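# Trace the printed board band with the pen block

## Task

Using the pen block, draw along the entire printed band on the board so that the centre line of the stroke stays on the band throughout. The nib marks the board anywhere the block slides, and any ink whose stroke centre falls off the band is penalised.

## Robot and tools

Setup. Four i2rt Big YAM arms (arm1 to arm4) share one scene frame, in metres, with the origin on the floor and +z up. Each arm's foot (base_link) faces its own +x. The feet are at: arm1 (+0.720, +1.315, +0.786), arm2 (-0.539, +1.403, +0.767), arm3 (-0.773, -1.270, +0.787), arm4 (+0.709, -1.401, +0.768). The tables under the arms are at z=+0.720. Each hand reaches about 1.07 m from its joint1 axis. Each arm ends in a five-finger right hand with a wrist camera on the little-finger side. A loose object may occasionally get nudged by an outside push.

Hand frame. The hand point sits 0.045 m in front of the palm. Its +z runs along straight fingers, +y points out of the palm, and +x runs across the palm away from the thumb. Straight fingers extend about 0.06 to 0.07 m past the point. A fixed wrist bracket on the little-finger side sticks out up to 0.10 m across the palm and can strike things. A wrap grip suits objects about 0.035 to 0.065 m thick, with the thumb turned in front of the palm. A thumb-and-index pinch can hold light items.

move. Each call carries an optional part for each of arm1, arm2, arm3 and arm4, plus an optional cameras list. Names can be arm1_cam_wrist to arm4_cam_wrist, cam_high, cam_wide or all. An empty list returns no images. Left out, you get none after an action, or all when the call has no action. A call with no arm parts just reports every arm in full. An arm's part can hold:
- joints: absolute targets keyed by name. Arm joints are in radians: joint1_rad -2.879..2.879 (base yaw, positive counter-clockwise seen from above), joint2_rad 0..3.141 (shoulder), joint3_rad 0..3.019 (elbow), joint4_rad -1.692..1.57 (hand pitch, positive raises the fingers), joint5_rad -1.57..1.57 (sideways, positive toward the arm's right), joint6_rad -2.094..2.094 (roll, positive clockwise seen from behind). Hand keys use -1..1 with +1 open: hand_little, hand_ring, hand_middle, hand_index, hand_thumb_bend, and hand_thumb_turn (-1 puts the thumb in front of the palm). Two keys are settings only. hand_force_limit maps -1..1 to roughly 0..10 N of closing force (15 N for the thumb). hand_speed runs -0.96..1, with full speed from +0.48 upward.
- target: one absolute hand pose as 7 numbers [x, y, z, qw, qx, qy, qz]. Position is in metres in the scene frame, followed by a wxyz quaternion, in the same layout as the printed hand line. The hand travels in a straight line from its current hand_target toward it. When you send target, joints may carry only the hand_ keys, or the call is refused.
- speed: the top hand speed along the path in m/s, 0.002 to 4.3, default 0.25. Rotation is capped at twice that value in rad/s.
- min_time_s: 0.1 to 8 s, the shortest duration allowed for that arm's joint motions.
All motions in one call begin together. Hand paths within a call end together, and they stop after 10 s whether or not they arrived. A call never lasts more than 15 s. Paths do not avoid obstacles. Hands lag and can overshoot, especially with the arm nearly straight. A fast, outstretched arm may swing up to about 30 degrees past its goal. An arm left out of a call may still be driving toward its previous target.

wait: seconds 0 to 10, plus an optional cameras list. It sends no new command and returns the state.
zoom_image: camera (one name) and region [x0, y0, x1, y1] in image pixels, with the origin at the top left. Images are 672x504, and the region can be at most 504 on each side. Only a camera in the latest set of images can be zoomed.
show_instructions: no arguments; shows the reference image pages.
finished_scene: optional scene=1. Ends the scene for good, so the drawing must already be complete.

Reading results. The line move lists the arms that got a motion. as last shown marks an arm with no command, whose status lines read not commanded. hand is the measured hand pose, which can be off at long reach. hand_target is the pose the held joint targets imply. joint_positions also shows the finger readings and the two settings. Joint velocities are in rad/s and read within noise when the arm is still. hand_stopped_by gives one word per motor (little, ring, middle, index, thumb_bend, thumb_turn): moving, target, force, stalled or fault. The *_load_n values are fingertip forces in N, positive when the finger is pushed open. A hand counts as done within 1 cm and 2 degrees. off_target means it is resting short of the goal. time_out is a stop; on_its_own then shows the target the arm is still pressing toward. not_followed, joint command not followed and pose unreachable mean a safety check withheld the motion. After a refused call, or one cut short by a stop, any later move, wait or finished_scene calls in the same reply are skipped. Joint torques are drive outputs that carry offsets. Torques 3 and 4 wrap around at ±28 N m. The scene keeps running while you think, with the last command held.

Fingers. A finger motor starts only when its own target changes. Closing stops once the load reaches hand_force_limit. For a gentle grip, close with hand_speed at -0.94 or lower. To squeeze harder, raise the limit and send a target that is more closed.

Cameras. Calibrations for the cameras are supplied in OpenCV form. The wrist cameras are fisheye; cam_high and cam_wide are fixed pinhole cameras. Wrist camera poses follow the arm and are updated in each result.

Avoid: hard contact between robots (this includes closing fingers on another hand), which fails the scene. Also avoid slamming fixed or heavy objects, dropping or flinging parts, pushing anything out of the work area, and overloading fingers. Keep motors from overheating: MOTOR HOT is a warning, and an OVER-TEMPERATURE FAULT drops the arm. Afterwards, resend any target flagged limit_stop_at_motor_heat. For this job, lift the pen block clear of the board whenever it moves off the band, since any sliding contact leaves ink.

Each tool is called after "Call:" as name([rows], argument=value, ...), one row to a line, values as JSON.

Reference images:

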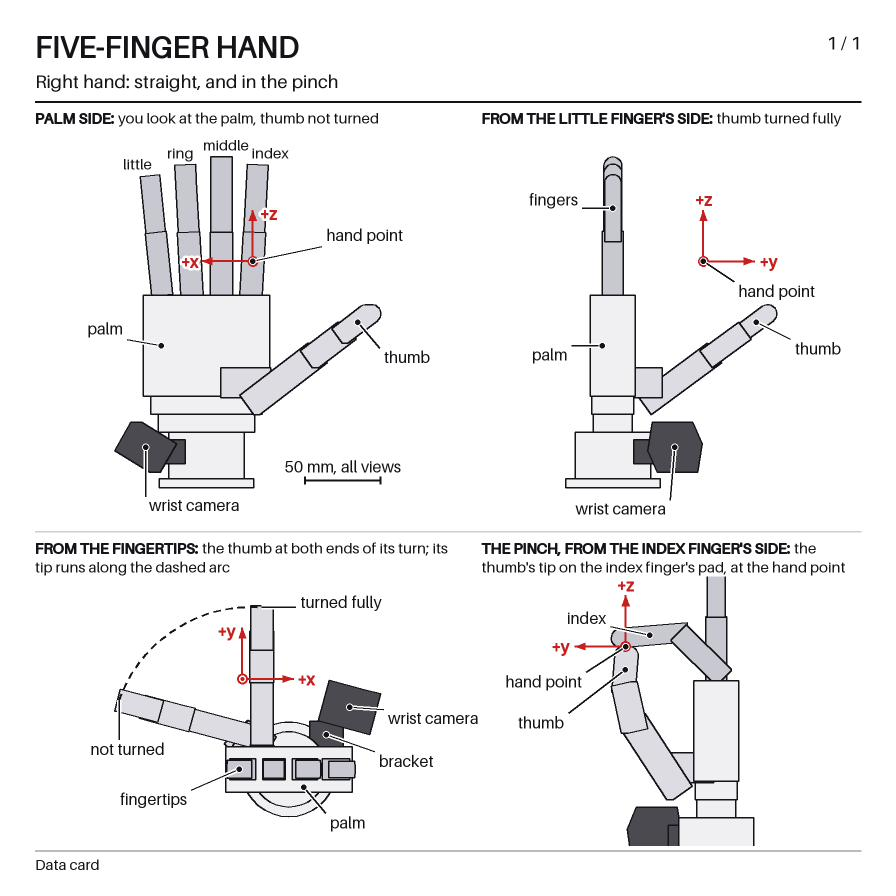

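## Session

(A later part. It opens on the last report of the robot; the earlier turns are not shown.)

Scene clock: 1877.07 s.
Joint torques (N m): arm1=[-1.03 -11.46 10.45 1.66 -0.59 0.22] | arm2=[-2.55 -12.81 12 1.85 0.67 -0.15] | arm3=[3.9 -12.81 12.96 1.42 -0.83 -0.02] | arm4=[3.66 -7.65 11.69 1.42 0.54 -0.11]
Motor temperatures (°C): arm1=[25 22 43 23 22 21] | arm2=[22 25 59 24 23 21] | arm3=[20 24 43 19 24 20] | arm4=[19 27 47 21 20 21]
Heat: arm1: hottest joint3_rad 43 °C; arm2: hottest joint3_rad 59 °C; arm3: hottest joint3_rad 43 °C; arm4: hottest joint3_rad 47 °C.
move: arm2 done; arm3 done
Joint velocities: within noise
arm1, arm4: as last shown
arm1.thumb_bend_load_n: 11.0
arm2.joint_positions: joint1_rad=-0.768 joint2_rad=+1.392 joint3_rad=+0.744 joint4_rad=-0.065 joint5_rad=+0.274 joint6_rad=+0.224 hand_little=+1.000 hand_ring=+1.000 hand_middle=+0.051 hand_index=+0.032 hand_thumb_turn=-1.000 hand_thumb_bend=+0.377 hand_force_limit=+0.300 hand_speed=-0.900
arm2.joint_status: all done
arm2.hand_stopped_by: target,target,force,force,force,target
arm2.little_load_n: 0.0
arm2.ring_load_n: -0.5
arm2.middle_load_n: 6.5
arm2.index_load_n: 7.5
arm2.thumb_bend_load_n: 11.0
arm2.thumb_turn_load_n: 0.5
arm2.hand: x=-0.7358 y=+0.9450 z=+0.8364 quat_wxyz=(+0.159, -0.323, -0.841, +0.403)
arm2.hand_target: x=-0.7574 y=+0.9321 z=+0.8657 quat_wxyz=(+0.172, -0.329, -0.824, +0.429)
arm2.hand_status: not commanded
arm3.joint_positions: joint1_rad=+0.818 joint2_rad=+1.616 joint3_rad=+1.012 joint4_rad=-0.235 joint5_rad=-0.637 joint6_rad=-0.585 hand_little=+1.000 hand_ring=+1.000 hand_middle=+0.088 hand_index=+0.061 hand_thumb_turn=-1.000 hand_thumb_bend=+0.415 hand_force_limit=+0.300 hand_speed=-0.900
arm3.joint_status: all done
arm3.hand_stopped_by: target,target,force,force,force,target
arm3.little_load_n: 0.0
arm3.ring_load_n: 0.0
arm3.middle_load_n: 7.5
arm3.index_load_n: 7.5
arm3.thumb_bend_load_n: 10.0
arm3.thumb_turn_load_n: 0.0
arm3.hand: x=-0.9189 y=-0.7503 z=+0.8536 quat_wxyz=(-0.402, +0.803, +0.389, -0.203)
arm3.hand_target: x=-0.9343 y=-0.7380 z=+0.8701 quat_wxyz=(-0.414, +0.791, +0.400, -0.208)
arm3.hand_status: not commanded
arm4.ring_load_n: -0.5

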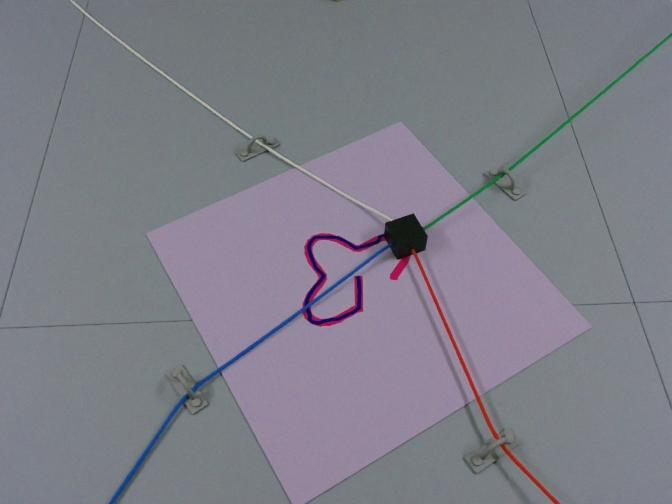

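Call:
move(arm1={"joints":{"joint1_rad":0.376},"min_time_s":2.5}, arm2={"joints":{"joint1_rad":-0.819},"min_time_s":2.8}, arm3={"joints":{"joint1_rad":0.703},"min_time_s":2.2}, cameras=["cam_high"])

Call:
zoom_image(camera="cam_high", region=[375, 200, 435, 260])

Scene clock: 1897.77 s.
Joint torques (N m): arm1=[0.85 -11.46 10.48 1.66 -0.59 0.22] | arm2=[-1.9 -12.75 12.05 1.81 0.63 -0.13] | arm3=[0.62 -12.92 12.98 1.29 -0.64 -0.03] | arm4=[3.72 -7.65 11.66 1.4 0.54 -0.11]
Motor temperatures (°C): arm1=[25 22 44 23 22 21] | arm2=[22 25 59 24 23 21] | arm3=[20 24 43 19 24 20] | arm4=[19 27 47 21 20 21]
Heat: arm1: hottest joint3_rad 44 °C; arm2: hottest joint3_rad 59 °C; arm3: hottest joint3_rad 43 °C; arm4: hottest joint3_rad 47 °C.
move: arm1 done; arm2 done; arm3 done
Joint velocities: within noise
arm1.joint_positions: joint1_rad=+0.363 joint2_rad=+1.568 joint3_rad=+0.945 joint4_rad=-0.224 joint5_rad=-0.654 joint6_rad=-0.581 hand_little=+1.000 hand_ring=+1.000 hand_middle=+0.060 hand_index=+0.040 hand_thumb_turn=-1.000 hand_thumb_bend=+0.408 hand_force_limit=+0.300 hand_speed=-0.900
arm1.joint_status: all done
arm1.hand_stopped_by: target,target,force,force,force,target
arm1.little_load_n: 0.0
arm1.ring_load_n: 0.0
arm1.middle_load_n: 6.0
arm1.index_load_n: 6.5
arm1.thumb_bend_load_n: 10.5
arm1.thumb_turn_load_n: 0.0
arm1.hand: x=+0.6712 y=+0.8022 z=+0.8549 quat_wxyz=(-0.125, +0.231, -0.862, +0.433)
arm1.hand_target: x=+0.6746 y=+0.7865 z=+0.8685 quat_wxyz=(-0.124, +0.238, -0.854, +0.445)
arm1.hand_status: not commanded
arm2.joint_positions: joint1_rad=-0.798 joint2_rad=+1.392 joint3_rad=+0.744 joint4_rad=-0.065 joint5_rad=+0.275 joint6_rad=+0.224 hand_little=+1.000 hand_ring=+1.000 hand_middle=+0.051 hand_index=+0.032 hand_thumb_turn=-1.000 hand_thumb_bend=+0.377 hand_force_limit=+0.300 hand_speed=-0.900
arm2.joint_status: all done
arm2.hand_stopped_by: target,target,force,force,force,target
arm2.little_load_n: 0.0
arm2.ring_load_n: 0.0
arm2.middle_load_n: 6.5
arm2.index_load_n: 7.5
arm2.thumb_bend_load_n: 11.0
arm2.thumb_turn_load_n: 0.5
arm2.hand: x=-0.7496 y=+0.9512 z=+0.8365 quat_wxyz=(+0.165, -0.336, -0.836, +0.401)
arm2.hand_target: x=-0.7701 y=+0.9382 z=+0.8658 quat_wxyz=(+0.178, -0.340, -0.819, +0.426)
arm2.hand_status: not commanded
arm3.joint_positions: joint1_rad=+0.717 joint2_rad=+1.616 joint3_rad=+1.012 joint4_rad=-0.235 joint5_rad=-0.643 joint6_rad=-0.585 hand_little=+1.000 hand_ring=+1.000 hand_middle=+0.088 hand_index=+0.061 hand_thumb_turn=-1.000 hand_thumb_bend=+0.415 hand_force_limit=+0.300 hand_speed=-0.900
arm3.joint_status: all done
arm3.hand_stopped_by: target,target,force,force,force,target
arm3.little_load_n: 0.0
arm3.ring_load_n: 0.0
arm3.middle_load_n: 7.5
arm3.index_load_n: 7.5
arm3.thumb_bend_load_n: 9.5
arm3.thumb_turn_load_n: 0.0
arm3.hand: x=-0.8667 y=-0.7385 z=+0.8534 quat_wxyz=(-0.412, +0.821, +0.349, -0.185)
arm3.hand_target: x=-0.8596 y=-0.7207 z=+0.8690 quat_wxyz=(-0.426, +0.817, +0.344, -0.179)
arm3.hand_status: not commanded
arm4: as last shown
arm4.ring_load_n: 0.0

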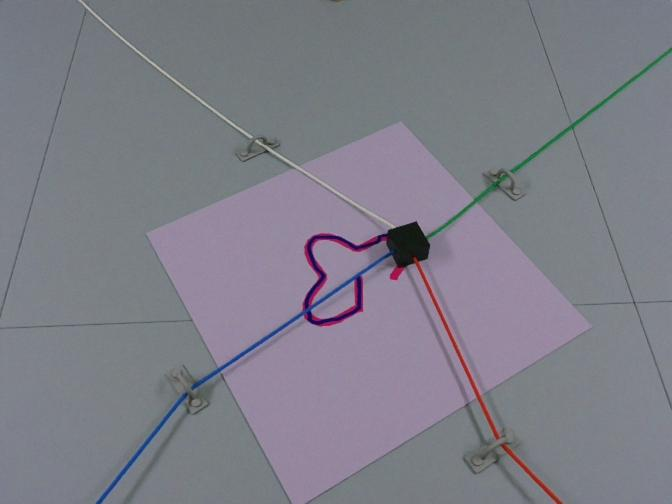

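Scaled by 8.400 from the camera's image (finer frame: 960x720).

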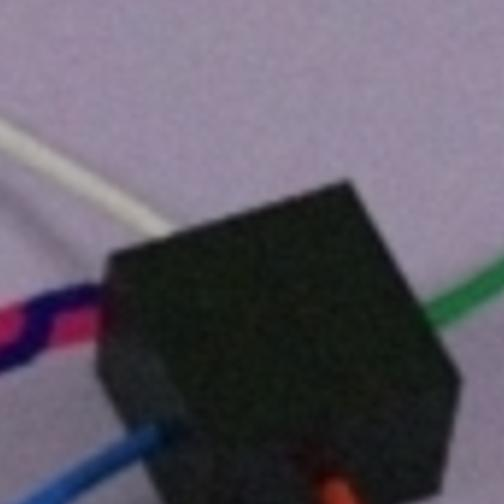

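Call:
move(arm1={"joints":{"joint1_rad":0.425},"min_time_s":2.0}, arm2={"joints":{"joint1_rad":-0.835},"min_time_s":2.2}, cameras=["cam_high"])

Call:
zoom_image(camera="cam_high", region=[375, 205, 435, 265])

Scene clock: 1914.33 s.
Joint torques (N m): arm1=[1.26 -11.4 10.45 1.65 -0.59 0.21] | arm2=[-1.96 -12.04 11.93 1.66 0.56 -0.14] | arm3=[0.56 -12.75 12.93 1.52 -0.61 -0.03] | arm4=[3.66 -7.65 11.67 1.4 0.54 -0.11]
Motor temperatures (°C): arm1=[25 22 44 23 22 21] | arm2=[22 25 59 24 23 21] | arm3=[20 24 43 19 24 20] | arm4=[19 27 47 21 20 21]
Heat: arm1: hottest joint3_rad 44 °C; arm2: hottest joint3_rad 59 °C; arm3: hottest joint3_rad 43 °C; arm4: hottest joint3_rad 47 °C.
move: arm1 done; arm2 done
Joint velocities: within noise
arm1.joint_positions: joint1_rad=+0.409 joint2_rad=+1.568 joint3_rad=+0.945 joint4_rad=-0.224 joint5_rad=-0.654 joint6_rad=-0.581 hand_little=+1.000 hand_ring=+1.000 hand_middle=+0.060 hand_index=+0.040 hand_thumb_turn=-1.000 hand_thumb_bend=+0.408 hand_force_limit=+0.300 hand_speed=-0.900
arm1.joint_status: all done
arm1.hand_stopped_by: target,target,force,force,force,target
arm1.little_load_n: -0.5
arm1.ring_load_n: 0.0
arm1.middle_load_n: 6.5
arm1.index_load_n: 6.5
arm1.thumb_bend_load_n: 10.5
arm1.thumb_turn_load_n: 0.0
arm1.hand: x=+0.6949 y=+0.8005 z=+0.8549 quat_wxyz=(-0.135, +0.251, -0.856, +0.430)
arm1.hand_target: x=+0.7005 y=+0.7849 z=+0.8685 quat_wxyz=(-0.135, +0.259, -0.848, +0.442)
arm1.hand_status: not commanded
arm2.joint_positions: joint1_rad=-0.815 joint2_rad=+1.392 joint3_rad=+0.744 joint4_rad=-0.065 joint5_rad=+0.277 joint6_rad=+0.224 hand_little=+1.000 hand_ring=+1.000 hand_middle=+0.051 hand_index=+0.032 hand_thumb_turn=-1.000 hand_thumb_bend=+0.377 hand_force_limit=+0.300 hand_speed=-0.900
arm2.joint_status: all done
arm2.hand_stopped_by: target,target,force,force,force,target
arm2.little_load_n: -0.5
arm2.ring_load_n: 0.0
arm2.middle_load_n: 6.5
arm2.index_load_n: 7.5
arm2.thumb_bend_load_n: 10.5
arm2.thumb_turn_load_n: 0.0
arm2.hand: x=-0.7579 y=+0.9552 z=+0.8366 quat_wxyz=(+0.169, -0.344, -0.833, +0.399)
arm2.hand_target: x=-0.7774 y=+0.9420 z=+0.8658 quat_wxyz=(+0.181, -0.347, -0.816, +0.425)
arm2.hand_status: not commanded
arm3, arm4: as last shown
arm3.thumb_bend_load_n: 10.0
arm4.thumb_bend_load_n: 12.0

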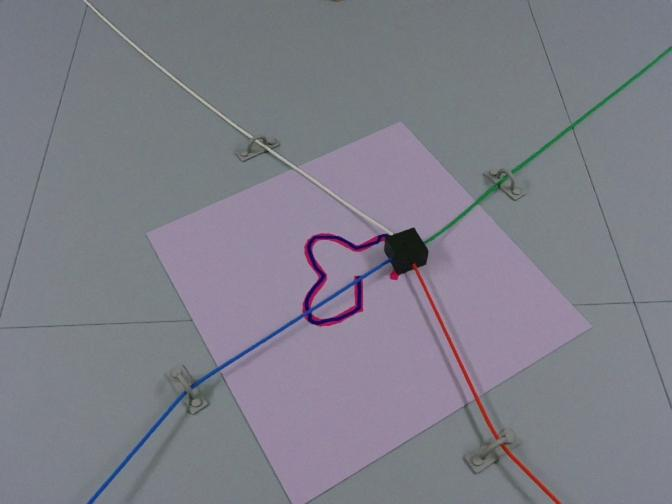

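Scaled by 8.400 from the camera's image (finer frame: 960x720).

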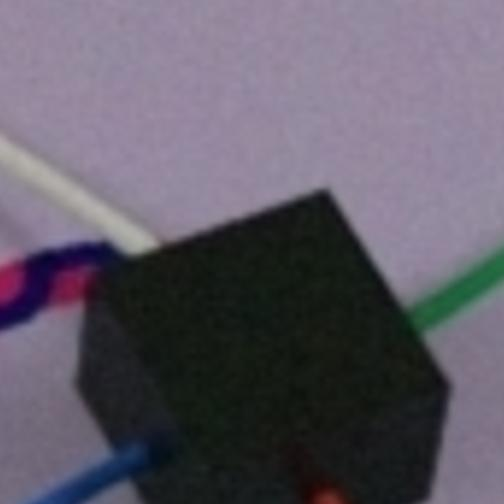

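Call:
move(arm1={"joints":{"joint1_rad":0.485},"min_time_s":2.8}, arm2={"joints":{"joint1_rad":-0.861},"min_time_s":2.8}, cameras=["cam_high"])

Call:
zoom_image(camera="cam_high", region=[370, 215, 430, 275])

Scene clock: 1933.83 s.
Joint torques (N m): arm1=[1.26 -11.52 10.45 1.68 -0.59 0.22] | arm2=[-1.85 -12.57 11.97 1.78 0.54 -0.12] | arm3=[0.67 -12.63 12.9 1.39 -0.61 -0.08] | arm4=[3.66 -7.65 11.67 1.4 0.53 -0.11]
Motor temperatures (°C): arm1=[25 22 44 23 22 21] | arm2=[22 25 59 24 23 21] | arm3=[19 24 43 19 23 20] | arm4=[19 27 47 21 20 21]
Heat: arm1: hottest joint3_rad 44 °C; arm2: hottest joint3_rad 59 °C; arm3: hottest joint3_rad 43 °C; arm4: hottest joint3_rad 47 °C.
move: arm1 done; arm2 done
Joint velocities: within noise
arm1.joint_positions: joint1_rad=+0.468 joint2_rad=+1.568 joint3_rad=+0.945 joint4_rad=-0.224 joint5_rad=-0.654 joint6_rad=-0.581 hand_little=+1.000 hand_ring=+1.000 hand_middle=+0.060 hand_index=+0.040 hand_thumb_turn=-1.000 hand_thumb_bend=+0.408 hand_force_limit=+0.300 hand_speed=-0.900
arm1.joint_status: all done
arm1.hand_stopped_by: target,target,force,force,force,target
arm1.little_load_n: 0.0
arm1.ring_load_n: 0.0
arm1.middle_load_n: 6.5
arm1.index_load_n: 6.5
arm1.thumb_bend_load_n: 10.5
arm1.thumb_turn_load_n: -0.5
arm1.hand: x=+0.7252 y=+0.7999 z=+0.8549 quat_wxyz=(-0.148, +0.276, -0.849, +0.426)
arm1.hand_target: x=+0.7323 y=+0.7847 z=+0.8685 quat_wxyz=(-0.148, +0.284, -0.840, +0.438)
arm1.hand_status: not commanded
arm2.joint_positions: joint1_rad=-0.843 joint2_rad=+1.392 joint3_rad=+0.744 joint4_rad=-0.065 joint5_rad=+0.277 joint6_rad=+0.224 hand_little=+1.000 hand_ring=+1.000 hand_middle=+0.051 hand_index=+0.032 hand_thumb_turn=-1.000 hand_thumb_bend=+0.377 hand_force_limit=+0.300 hand_speed=-0.900
arm2.joint_status: all done
arm2.hand_stopped_by: target,target,force,force,force,target
arm2.little_load_n: 0.0
arm2.ring_load_n: 0.0
arm2.middle_load_n: 6.5
arm2.index_load_n: 7.0
arm2.thumb_bend_load_n: 11.0
arm2.thumb_turn_load_n: 0.0
arm2.hand: x=-0.7702 y=+0.9615 z=+0.8366 quat_wxyz=(+0.175, -0.355, -0.828, +0.397)
arm2.hand_target: x=-0.7894 y=+0.9483 z=+0.8658 quat_wxyz=(+0.186, -0.357, -0.812, +0.423)
arm2.hand_status: not commanded
arm3, arm4: as last shown
arm3.middle_load_n: 8.0
arm4.little_load_n: -0.5
arm4.thumb_bend_load_n: 11.5

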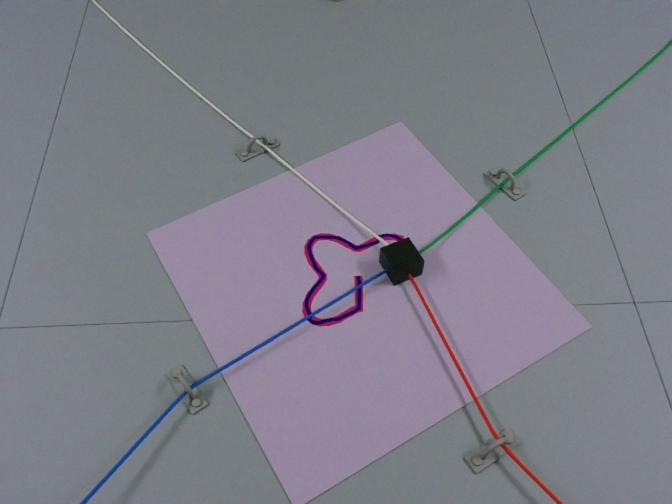

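Scaled by 8.400 from the camera's image (finer frame: 960x720).

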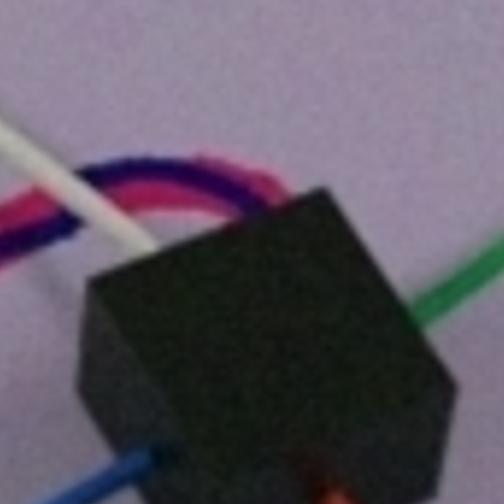

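Call:
move(arm1={"joints":{"joint1_rad":0.526},"min_time_s":2.4}, arm2={"joints":{"joint1_rad":-0.877},"min_time_s":2.4}, arm3={"joints":{"joint1_rad":0.668},"min_time_s":1.5}, cameras=["cam_high"])

Call:
zoom_image(camera="cam_high", region=[365, 220, 425, 280])

Scene clock: 1949.83 s.
Joint torques (N m): arm1=[1.49 -11.46 10.48 1.66 -0.62 0.22] | arm2=[-1.61 -12.16 11.96 1.77 0.53 -0.12] | arm3=[0.5 -12.81 12.85 1.28 -0.62 -0.05] | arm4=[3.66 -7.71 11.67 1.4 0.54 -0.11]
Motor temperatures (°C): arm1=[25 22 44 23 22 21] | arm2=[22 25 59 24 23 21] | arm3=[19 24 43 19 23 20] | arm4=[19 27 47 21 20 21]
Heat: arm1: hottest joint3_rad 44 °C; arm2: hottest joint3_rad 59 °C; arm3: hottest joint3_rad 43 °C; arm4: hottest joint3_rad 47 °C.
move: arm1 done; arm2 done; arm3 done
Joint velocities: within noise
arm1.joint_positions: joint1_rad=+0.507 joint2_rad=+1.568 joint3_rad=+0.945 joint4_rad=-0.224 joint5_rad=-0.653 joint6_rad=-0.581 hand_little=+1.000 hand_ring=+1.000 hand_middle=+0.060 hand_index=+0.040 hand_thumb_turn=-1.000 hand_thumb_bend=+0.408 hand_force_limit=+0.300 hand_speed=-0.900
arm1.joint_status: all done
arm1.hand_stopped_by: target,target,force,force,force,target
arm1.little_load_n: 0.0
arm1.ring_load_n: 0.0
arm1.middle_load_n: 6.5
arm1.index_load_n: 6.5
arm1.thumb_bend_load_n: 10.5
arm1.thumb_turn_load_n: 0.0
arm1.hand: x=+0.7450 y=+0.8005 z=+0.8548 quat_wxyz=(-0.156, +0.293, -0.843, +0.423)
arm1.hand_target: x=+0.7541 y=+0.7857 z=+0.8685 quat_wxyz=(-0.157, +0.301, -0.834, +0.434)
arm1.hand_status: not commanded
arm2.joint_positions: joint1_rad=-0.860 joint2_rad=+1.392 joint3_rad=+0.744 joint4_rad=-0.065 joint5_rad=+0.278 joint6_rad=+0.224 hand_little=+1.000 hand_ring=+1.000 hand_middle=+0.051 hand_index=+0.032 hand_thumb_turn=-1.000 hand_thumb_bend=+0.377 hand_force_limit=+0.300 hand_speed=-0.900
arm2.joint_status: all done
arm2.hand_stopped_by: target,target,force,force,force,target
arm2.little_load_n: 0.0
arm2.ring_load_n: 0.0
arm2.middle_load_n: 6.5
arm2.index_load_n: 7.0
arm2.thumb_bend_load_n: 10.5
arm2.thumb_turn_load_n: 0.0
arm2.hand: x=-0.7776 y=+0.9654 z=+0.8367 quat_wxyz=(+0.178, -0.362, -0.825, +0.395)
arm2.hand_target: x=-0.7967 y=+0.9524 z=+0.8659 quat_wxyz=(+0.190, -0.364, -0.809, +0.421)
arm2.hand_status: not commanded
arm3.joint_positions: joint1_rad=+0.682 joint2_rad=+1.616 joint3_rad=+1.012 joint4_rad=-0.235 joint5_rad=-0.643 joint6_rad=-0.585 hand_little=+1.000 hand_ring=+1.000 hand_middle=+0.088 hand_index=+0.061 hand_thumb_turn=-1.000 hand_thumb_bend=+0.415 hand_force_limit=+0.300 hand_speed=-0.900
arm3.joint_status: all done
arm3.hand_stopped_by: target,target,force,force,force,target
arm3.little_load_n: 0.0
arm3.ring_load_n: 0.0
arm3.middle_load_n: 7.5
arm3.index_load_n: 7.5
arm3.thumb_bend_load_n: 10.0
arm3.thumb_turn_load_n: 0.0
arm3.hand: x=-0.8484 y=-0.7356 z=+0.8532 quat_wxyz=(-0.415, +0.827, +0.335, -0.178)
arm3.hand_target: x=-0.8403 y=-0.7179 z=+0.8688 quat_wxyz=(-0.429, +0.823, +0.330, -0.172)
arm3.hand_status: not commanded
arm4: as last shown
arm4.little_load_n: 0.0

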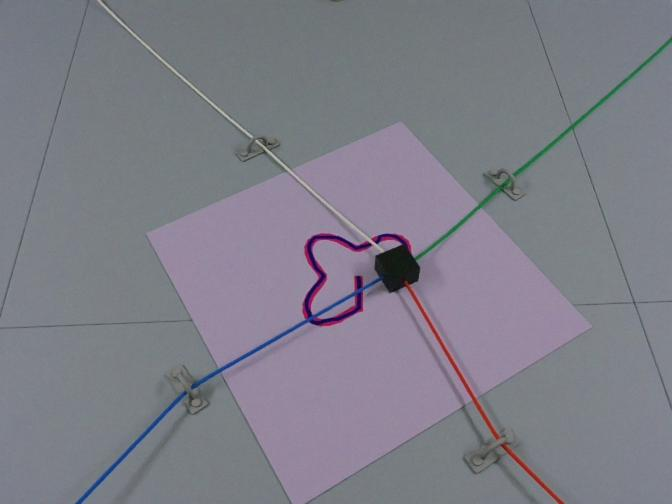

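Scaled by 8.400 from the camera's image (finer frame: 960x720).

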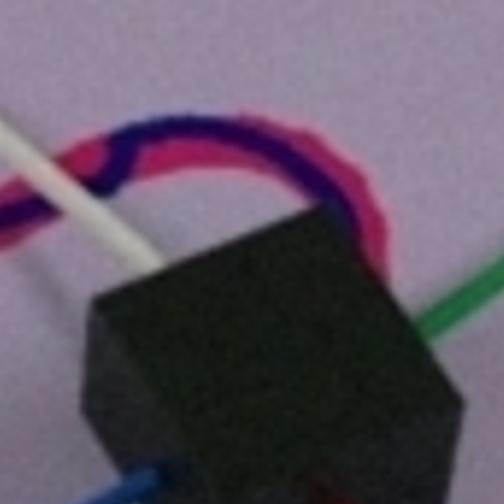

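Call:
move(arm1={"joints":{"joint1_rad":0.546},"min_time_s":2.0}, arm2={"joints":{"joint1_rad":-0.888},"min_time_s":2.0}, cameras=["cam_high"])

Call:
zoom_image(camera="cam_high", region=[365, 235, 425, 295])

Call:
zoom_image(camera="cam_high", region=[290, 220, 430, 340])

Scene clock: 1965.63 s.
Joint torques (N m): arm1=[1.55 -11.34 10.45 1.66 -0.7 0.22] | arm2=[-1.9 -12.4 11.97 1.78 0.53 -0.15] | arm3=[0.38 -12.75 12.74 1.4 -0.63 -0.05] | arm4=[3.66 -7.65 11.64 1.39 0.53 -0.11]
Motor temperatures (°C): arm1=[24 22 44 23 22 21] | arm2=[22 25 60 24 23 21] | arm3=[19 24 44 19 23 20] | arm4=[19 27 47 21 20 21]
Heat: arm1: hottest joint3_rad 44 °C; arm2: hottest joint3_rad 60 °C; arm3: hottest joint3_rad 44 °C; arm4: hottest joint3_rad 47 °C.
move: arm1 done; arm2 done
Joint velocities: within noise
arm1.joint_positions: joint1_rad=+0.526 joint2_rad=+1.568 joint3_rad=+0.945 joint4_rad=-0.224 joint5_rad=-0.651 joint6_rad=-0.582 hand_little=+1.000 hand_ring=+1.000 hand_middle=+0.060 hand_index=+0.040 hand_thumb_turn=-1.000 hand_thumb_bend=+0.408 hand_force_limit=+0.300 hand_speed=-0.900
arm1.joint_status: all done
arm1.hand_stopped_by: target,target,force,force,force,target
arm1.little_load_n: 0.0
arm1.ring_load_n: 0.0
arm1.middle_load_n: 6.0
arm1.index_load_n: 7.0
arm1.thumb_bend_load_n: 10.5
arm1.thumb_turn_load_n: 0.0
arm1.hand: x=+0.7544 y=+0.8009 z=+0.8546 quat_wxyz=(-0.159, +0.301, -0.841, +0.421)
arm1.hand_target: x=+0.7645 y=+0.7864 z=+0.8685 quat_wxyz=(-0.161, +0.309, -0.831, +0.433)
arm1.hand_status: not commanded
arm2.joint_positions: joint1_rad=-0.868 joint2_rad=+1.392 joint3_rad=+0.744 joint4_rad=-0.065 joint5_rad=+0.278 joint6_rad=+0.224 hand_little=+1.000 hand_ring=+1.000 hand_middle=+0.051 hand_index=+0.032 hand_thumb_turn=-1.000 hand_thumb_bend=+0.377 hand_force_limit=+0.300 hand_speed=-0.900
arm2.joint_status: all done
arm2.hand_stopped_by: target,target,force,force,force,target
arm2.little_load_n: 0.0
arm2.ring_load_n: 0.0
arm2.middle_load_n: 6.5
arm2.index_load_n: 7.0
arm2.thumb_bend_load_n: 10.5
arm2.thumb_turn_load_n: 0.0
arm2.hand: x=-0.7814 y=+0.9676 z=+0.8367 quat_wxyz=(+0.180, -0.366, -0.824, +0.394)
arm2.hand_target: x=-0.8015 y=+0.9553 z=+0.8659 quat_wxyz=(+0.192, -0.368, -0.807, +0.420)
arm2.hand_status: not commanded
arm3, arm4: as last shown
arm4.little_load_n: -0.5
arm4.middle_load_n: 7.5

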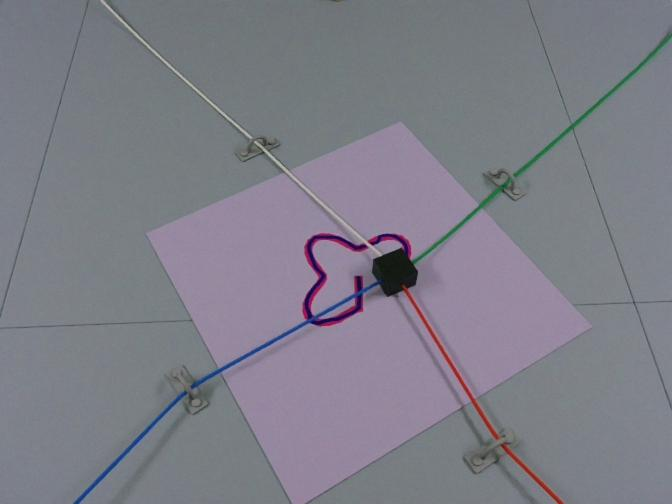

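Scaled by 8.400 from the camera's image (finer frame: 960x720).

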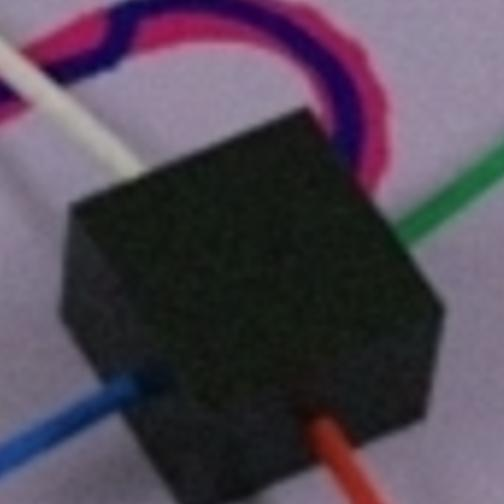

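Scaled by 3.600 from the camera's image (finer frame: 960x720).

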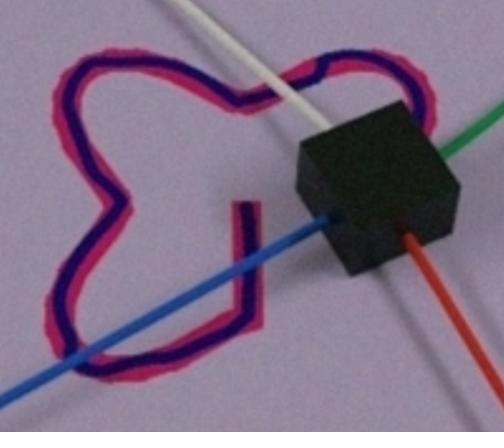

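Call:
zoom_image(camera="cam_high", region=[340, 265, 376, 295])

Call:
zoom_image(camera="cam_high", region=[380, 230, 416, 260])

Scaled by 14.000 from the camera's image (finer frame: 960x720).

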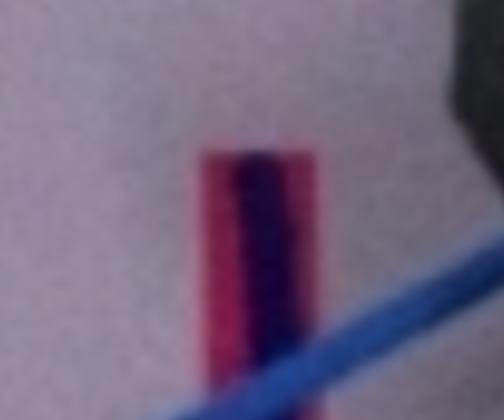

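Scaled by 14.000 from the camera's image (finer frame: 960x720).

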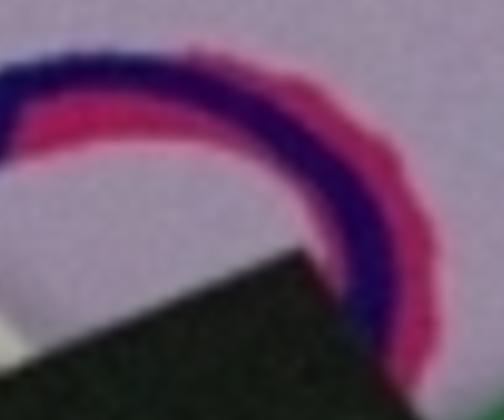

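Call:
move(arm1={"joints":{"joint1_rad":0.485},"min_time_s":2.0}, arm2={"joints":{"joint1_rad":-0.835},"min_time_s":2.0}, cameras=["cam_high", "cam_wide", "arm1_cam_wrist", "arm2_cam_wrist", "arm3_cam_wrist", "arm4_cam_wrist"])

Call:
zoom_image(camera="cam_high", region=[365, 235, 425, 295])

Scene clock: 2017.87 s.
Joint torques (N m): arm1=[-1.03 -11.46 10.45 1.65 -0.62 0.23] | arm2=[0.21 -12.45 12 1.76 0.4 -0.14] | arm3=[0.85 -13.22 12.78 1.22 -0.62 -0.08] | arm4=[3.66 -7.59 11.64 1.39 0.54 -0.11]
Motor temperatures (°C): arm1=[24 22 44 23 23 21] | arm2=[22 25 60 24 23 21] | arm3=[19 24 44 19 23 20] | arm4=[19 27 48 21 20 21]
Heat: arm1: hottest joint3_rad 44 °C; arm2: hottest joint3_rad 60 °C; arm3: hottest joint3_rad 44 °C; arm4: hottest joint3_rad 48 °C.
move: arm1 done; arm2 done
Joint velocities: within noise
arm1.joint_positions: joint1_rad=+0.496 joint2_rad=+1.568 joint3_rad=+0.945 joint4_rad=-0.224 joint5_rad=-0.653 joint6_rad=-0.582 hand_little=+1.000 hand_ring=+1.000 hand_middle=+0.060 hand_index=+0.040 hand_thumb_turn=-1.000 hand_thumb_bend=+0.408 hand_force_limit=+0.300 hand_speed=-0.900
arm1.joint_status: all done
arm1.hand_stopped_by: target,target,force,force,force,target
arm1.little_load_n: 0.0
arm1.ring_load_n: 0.0
arm1.middle_load_n: 6.0
arm1.index_load_n: 6.5
arm1.thumb_bend_load_n: 11.0
arm1.thumb_turn_load_n: -0.5
arm1.hand: x=+0.7393 y=+0.8002 z=+0.8548 quat_wxyz=(-0.153, +0.288, -0.845, +0.424)
arm1.hand_target: x=+0.7323 y=+0.7847 z=+0.8685 quat_wxyz=(-0.148, +0.284, -0.840, +0.438)
arm1.hand_status: not commanded
arm2.joint_positions: joint1_rad=-0.845 joint2_rad=+1.392 joint3_rad=+0.744 joint4_rad=-0.065 joint5_rad=+0.282 joint6_rad=+0.224 hand_little=+1.000 hand_ring=+1.000 hand_middle=+0.051 hand_index=+0.032 hand_thumb_turn=-1.000 hand_thumb_bend=+0.377 hand_force_limit=+0.300 hand_speed=-0.900
arm2.joint_status: all done
arm2.hand_stopped_by: target,target,force,force,force,target
arm2.little_load_n: 0.0
arm2.ring_load_n: 0.0
arm2.middle_load_n: 7.0
arm2.index_load_n: 7.0
arm2.thumb_bend_load_n: 10.5
arm2.thumb_turn_load_n: 0.0
arm2.hand: x=-0.7718 y=+0.9623 z=+0.8367 quat_wxyz=(+0.177, -0.357, -0.827, +0.396)
arm2.hand_target: x=-0.7775 y=+0.9420 z=+0.8658 quat_wxyz=(+0.181, -0.347, -0.816, +0.425)
arm2.hand_status: not commanded
arm3: as last shown
arm4.joint_positions: joint1_rad=-0.131 joint2_rad=+1.205 joint3_rad=+0.619 joint4_rad=-0.142 joint5_rad=+0.492 joint6_rad=+0.384 hand_little=+1.000 hand_ring=+1.000 hand_middle=+0.088 hand_index=+0.061 hand_thumb_turn=-1.000 hand_thumb_bend=+0.442 hand_force_limit=+0.300 hand_speed=-0.900
arm4.joint_status: not commanded
arm4.hand_stopped_by: target,target,force,force,force,target
arm4.little_load_n: 0.0
arm4.ring_load_n: 0.0
arm4.middle_load_n: 8.0
arm4.index_load_n: 8.0
arm4.thumb_bend_load_n: 11.5
arm4.thumb_turn_load_n: 0.0
arm4.hand: x=+0.6651 y=-0.9603 z=+0.8517 quat_wxyz=(-0.442, +0.874, -0.179, +0.094)
arm4.hand_target: x=+0.6597 y=-0.9538 z=+0.8655 quat_wxyz=(-0.453, +0.870, -0.174, +0.090)
arm4.hand_status: not commanded
pictures: arm1_cam_wrist, arm2_cam_wrist, arm3_cam_wrist, arm4_cam_wrist, cam_high, cam_wide
arm1_cam_wrist: T_world_to_cam=[[-0.53751, 0.24363, -0.80729, 0.89395], [0.25434, 0.95961, 0.12025, -1.06234], [0.80398, -0.14069, -0.57777, 0.12693]] pos_world=[0.64866, 0.8195, 0.92276]
arm2_cam_wrist: T_world_to_cam=[[0.23534, 0.6388, -0.73249, 0.17608], [0.97036, -0.19698, 0.13998, 0.81527], [-0.05487, -0.74372, -0.66623, 1.35007]] pos_world=[-0.75847, 1.05219, 0.91431]
arm3_cam_wrist: T_world_to_cam=[[0.60748, -0.27984, -0.74341, 0.938], [-0.20855, -0.95925, 0.19067, -1.05331], [-0.76647, 0.03921, -0.64108, 0.04052]] pos_world=[-0.75843, -0.74948, 0.92414]
arm4_cam_wrist: T_world_to_cam=[[-0.03564, -0.64555, -0.76289, 0.0536], [-0.98594, -0.10197, 0.13235, 0.45053], [-0.16323, 0.75688, -0.63284, 1.491]] pos_world=[0.68949, -1.04797, 0.92482]

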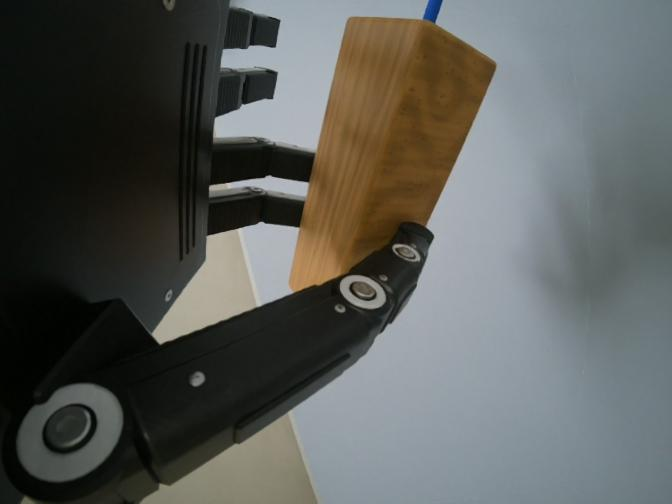

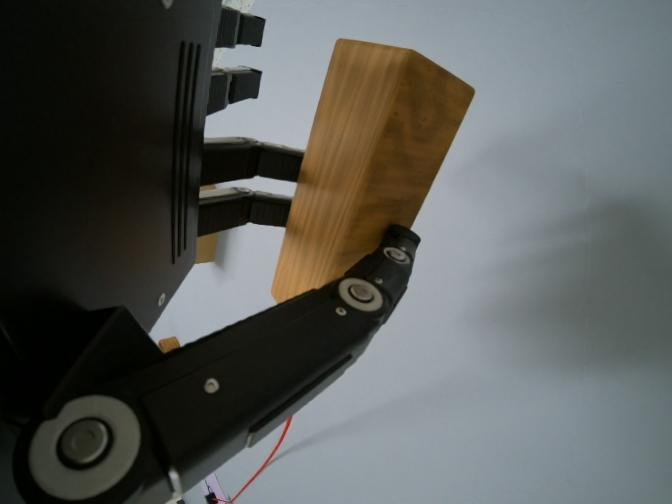

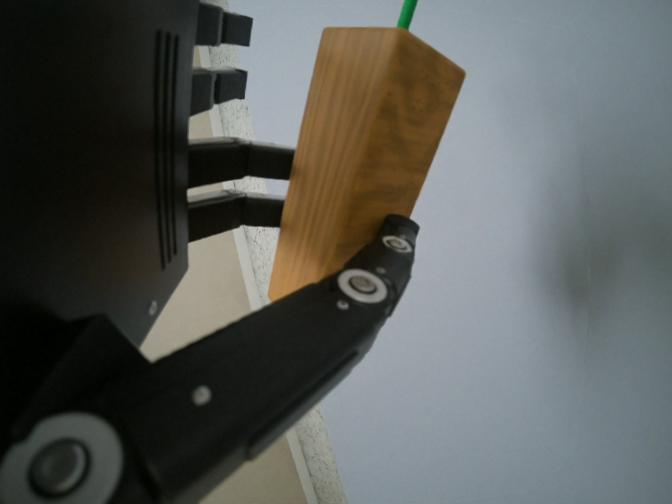

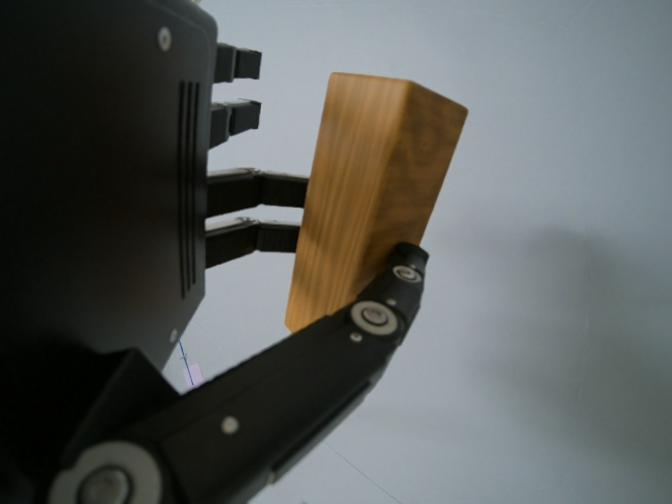

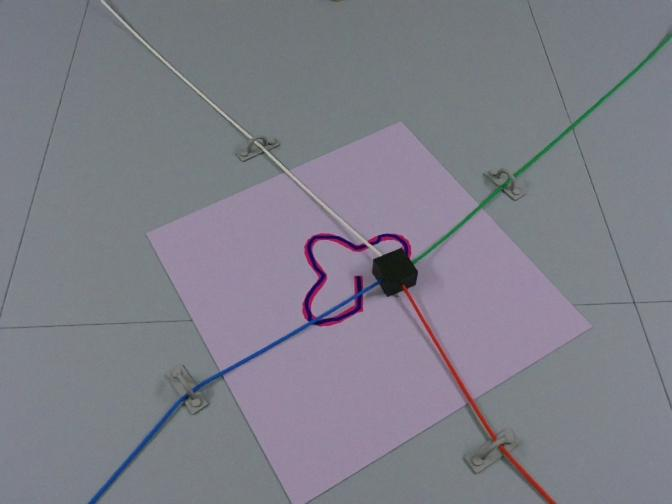

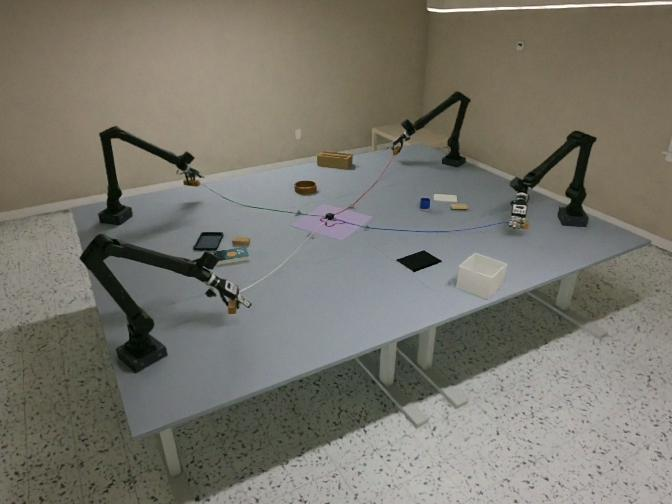

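Scaled by 8.400 from the camera's image (finer frame: 960x720).

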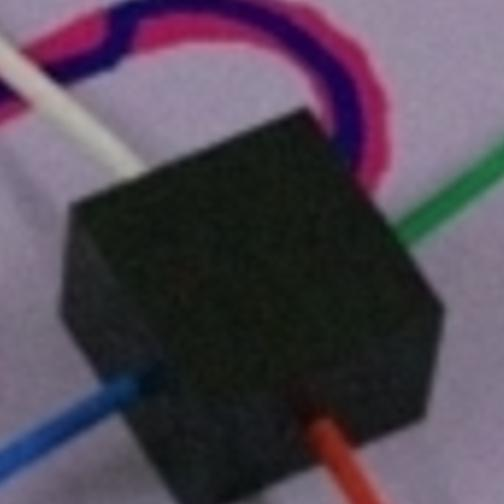

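Call:
zoom_image(camera="cam_wide", region=[280, 80, 600, 260])

Call:
zoom_image(camera="cam_wide", region=[80, 120, 340, 380])

Scaled by 1.575 from the camera's image (finer frame: 960x720).

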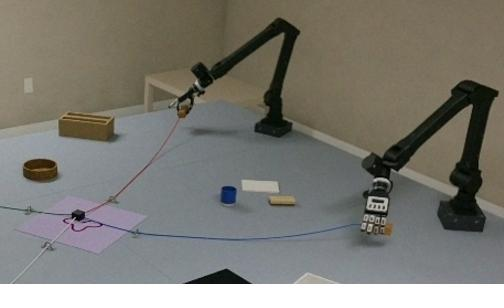

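Scaled by 1.938 from the camera's image (finer frame: 960x720).

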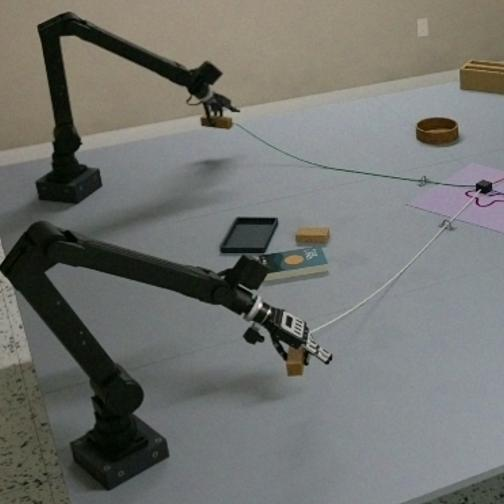

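Call:
move(arm1={"target":[0.7323,0.7847,0.7885,-0.148,0.284,-0.840,0.438],"speed":0.06}, arm2={"target":[-0.7775,0.9420,0.787,0.181,-0.347,-0.816,0.425],"speed":0.06}, arm3={"target":[-0.8403,-0.7179,0.769,-0.429,0.823,0.330,-0.172],"speed":0.06}, arm4={"target":[0.6597,-0.9538,0.7835,-0.453,0.870,-0.174,0.090],"speed":0.06}, cameras=["cam_high", "cam_wide"])

Call:
zoom_image(camera="cam_high", region=[365, 235, 425, 295])

Scene clock: 2059.63 s.
Joint torques (N m): arm1=[-0.97 -12.69 6.68 2.43 -0.59 0.23] | arm2=[0.21 -11.16 7.05 2.4 0.35 -0.11] | arm3=[0.91 -13.8 7.94 2.24 -0.57 -0.08] | arm4=[3.55 -6.42 8.01 2.37 0.45 -0.11]
Motor temperatures (°C): arm1=[24 22 44 23 22 21] | arm2=[22 25 59 24 23 21] | arm3=[19 24 43 19 23 20] | arm4=[19 27 47 21 20 21]
Heat: arm1: hottest joint3_rad 44 °C; arm2: hottest joint3_rad 59 °C; arm3: hottest joint3_rad 43 °C; arm4: hottest joint3_rad 47 °C.
move: arm1 done; arm2 done; arm3 done; arm4 done
Joint velocities: within noise
arm1.joint_positions: joint1_rad=+0.496 joint2_rad=+1.719 joint3_rad=+0.900 joint4_rad=-0.015 joint5_rad=-0.654 joint6_rad=-0.582 hand_little=+1.000 hand_ring=+1.000 hand_middle=+0.060 hand_index=+0.040 hand_thumb_turn=-1.000 hand_thumb_bend=+0.408 hand_force_limit=+0.300 hand_speed=-0.900
arm1.joint_status: not commanded
arm1.hand_stopped_by: target,target,force,force,force,target
arm1.little_load_n: 0.0
arm1.ring_load_n: 0.0
arm1.middle_load_n: 6.0
arm1.index_load_n: 6.5
arm1.thumb_bend_load_n: 11.0
arm1.thumb_turn_load_n: 0.0
arm1.hand: x=+0.7376 y=+0.7905 z=+0.7859 quat_wxyz=(-0.151, +0.290, -0.842, +0.429)
arm1.hand_target: x=+0.7323 y=+0.7847 z=+0.7887 quat_wxyz=(-0.148, +0.284, -0.840, +0.438)
arm1.hand_status: done (0.008 m and 1.3 deg from the pose sent, 0.068 m and 1.9 deg at the start)
arm2.joint_positions: joint1_rad=-0.845 joint2_rad=+1.536 joint3_rad=+0.706 joint4_rad=+0.182 joint5_rad=+0.283 joint6_rad=+0.224 hand_little=+1.000 hand_ring=+1.000 hand_middle=+0.051 hand_index=+0.032 hand_thumb_turn=-1.000 hand_thumb_bend=+0.377 hand_force_limit=+0.300 hand_speed=-0.900
arm2.joint_status: not commanded
arm2.hand_stopped_by: target,target,force,force,force,target
arm2.little_load_n: 0.0
arm2.ring_load_n: 0.0
arm2.middle_load_n: 7.0
arm2.index_load_n: 7.0
arm2.thumb_bend_load_n: 10.5
arm2.thumb_turn_load_n: 0.0
arm2.hand: x=-0.7823 y=+0.9424 z=+0.7933 quat_wxyz=(+0.180, -0.356, -0.812, +0.425)
arm2.hand_target: x=-0.7774 y=+0.9421 z=+0.7872 quat_wxyz=(+0.181, -0.347, -0.816, +0.425)
arm2.hand_status: done (0.008 m and 1.1 deg from the pose sent, 0.054 m and 3.7 deg at the start)
arm3.joint_positions: joint1_rad=+0.681 joint2_rad=+1.799 joint3_rad=+0.969 joint4_rad=+0.009 joint5_rad=-0.646 joint6_rad=-0.585 hand_little=+1.000 hand_ring=+1.000 hand_middle=+0.088 hand_index=+0.061 hand_thumb_turn=-1.000 hand_thumb_bend=+0.415 hand_force_limit=+0.300 hand_speed=-0.900
arm3.joint_status: not commanded
arm3.hand_stopped_by: target,target,force,force,force,target
arm3.little_load_n: 0.0
arm3.ring_load_n: 0.0
arm3.middle_load_n: 8.0
arm3.index_load_n: 7.5
arm3.thumb_bend_load_n: 10.0
arm3.thumb_turn_load_n: 0.0
arm3.hand: x=-0.8479 y=-0.7219 z=+0.7688 quat_wxyz=(-0.423, +0.823, +0.336, -0.175)
arm3.hand_target: x=-0.8403 y=-0.7180 z=+0.7691 quat_wxyz=(-0.429, +0.823, +0.330, -0.172)
arm3.hand_status: done (0.009 m and 1.1 deg from the pose sent, 0.086 m and 1.9 deg at the start)
arm4.joint_positions: joint1_rad=-0.131 joint2_rad=+1.380 joint3_rad=+0.533 joint4_rad=+0.144 joint5_rad=+0.492 joint6_rad=+0.384 hand_little=+1.000 hand_ring=+1.000 hand_middle=+0.088 hand_index=+0.061 hand_thumb_turn=-1.000 hand_thumb_bend=+0.442 hand_force_limit=+0.300 hand_speed=-0.900
arm4.joint_status: not commanded
arm4.hand_stopped_by: target,target,force,force,force,target
arm4.little_load_n: 0.0
arm4.ring_load_n: 0.0
arm4.middle_load_n: 8.0
arm4.index_load_n: 7.5
arm4.thumb_bend_load_n: 12.0
arm4.thumb_turn_load_n: 0.0
arm4.hand: x=+0.6634 y=-0.9540 z=+0.7875 quat_wxyz=(-0.452, +0.869, -0.181, +0.090)
arm4.hand_target: x=+0.6598 y=-0.9539 z=+0.7836 quat_wxyz=(-0.453, +0.870, -0.174, +0.090)
arm4.hand_status: done (0.005 m and 0.8 deg from the pose sent, 0.069 m and 1.5 deg at the start)

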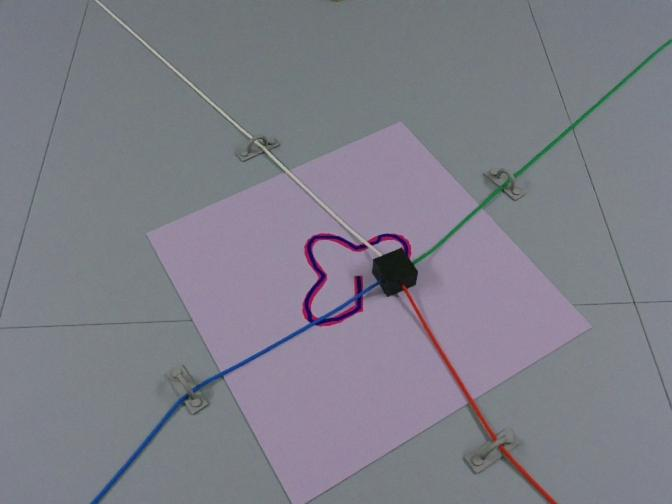

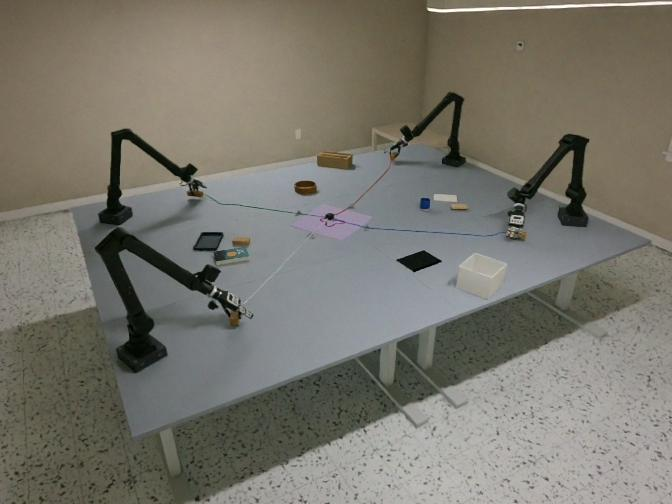

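Scaled by 8.400 from the camera's image (finer frame: 960x720).

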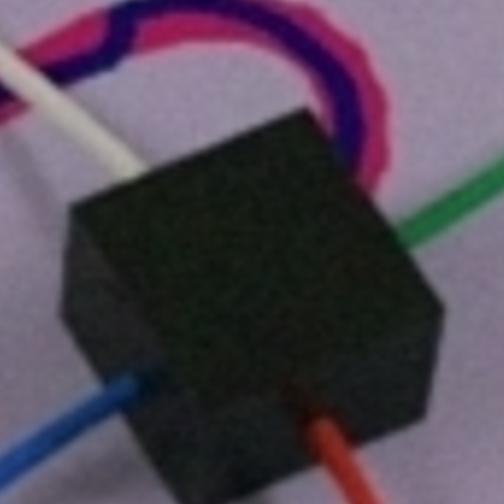

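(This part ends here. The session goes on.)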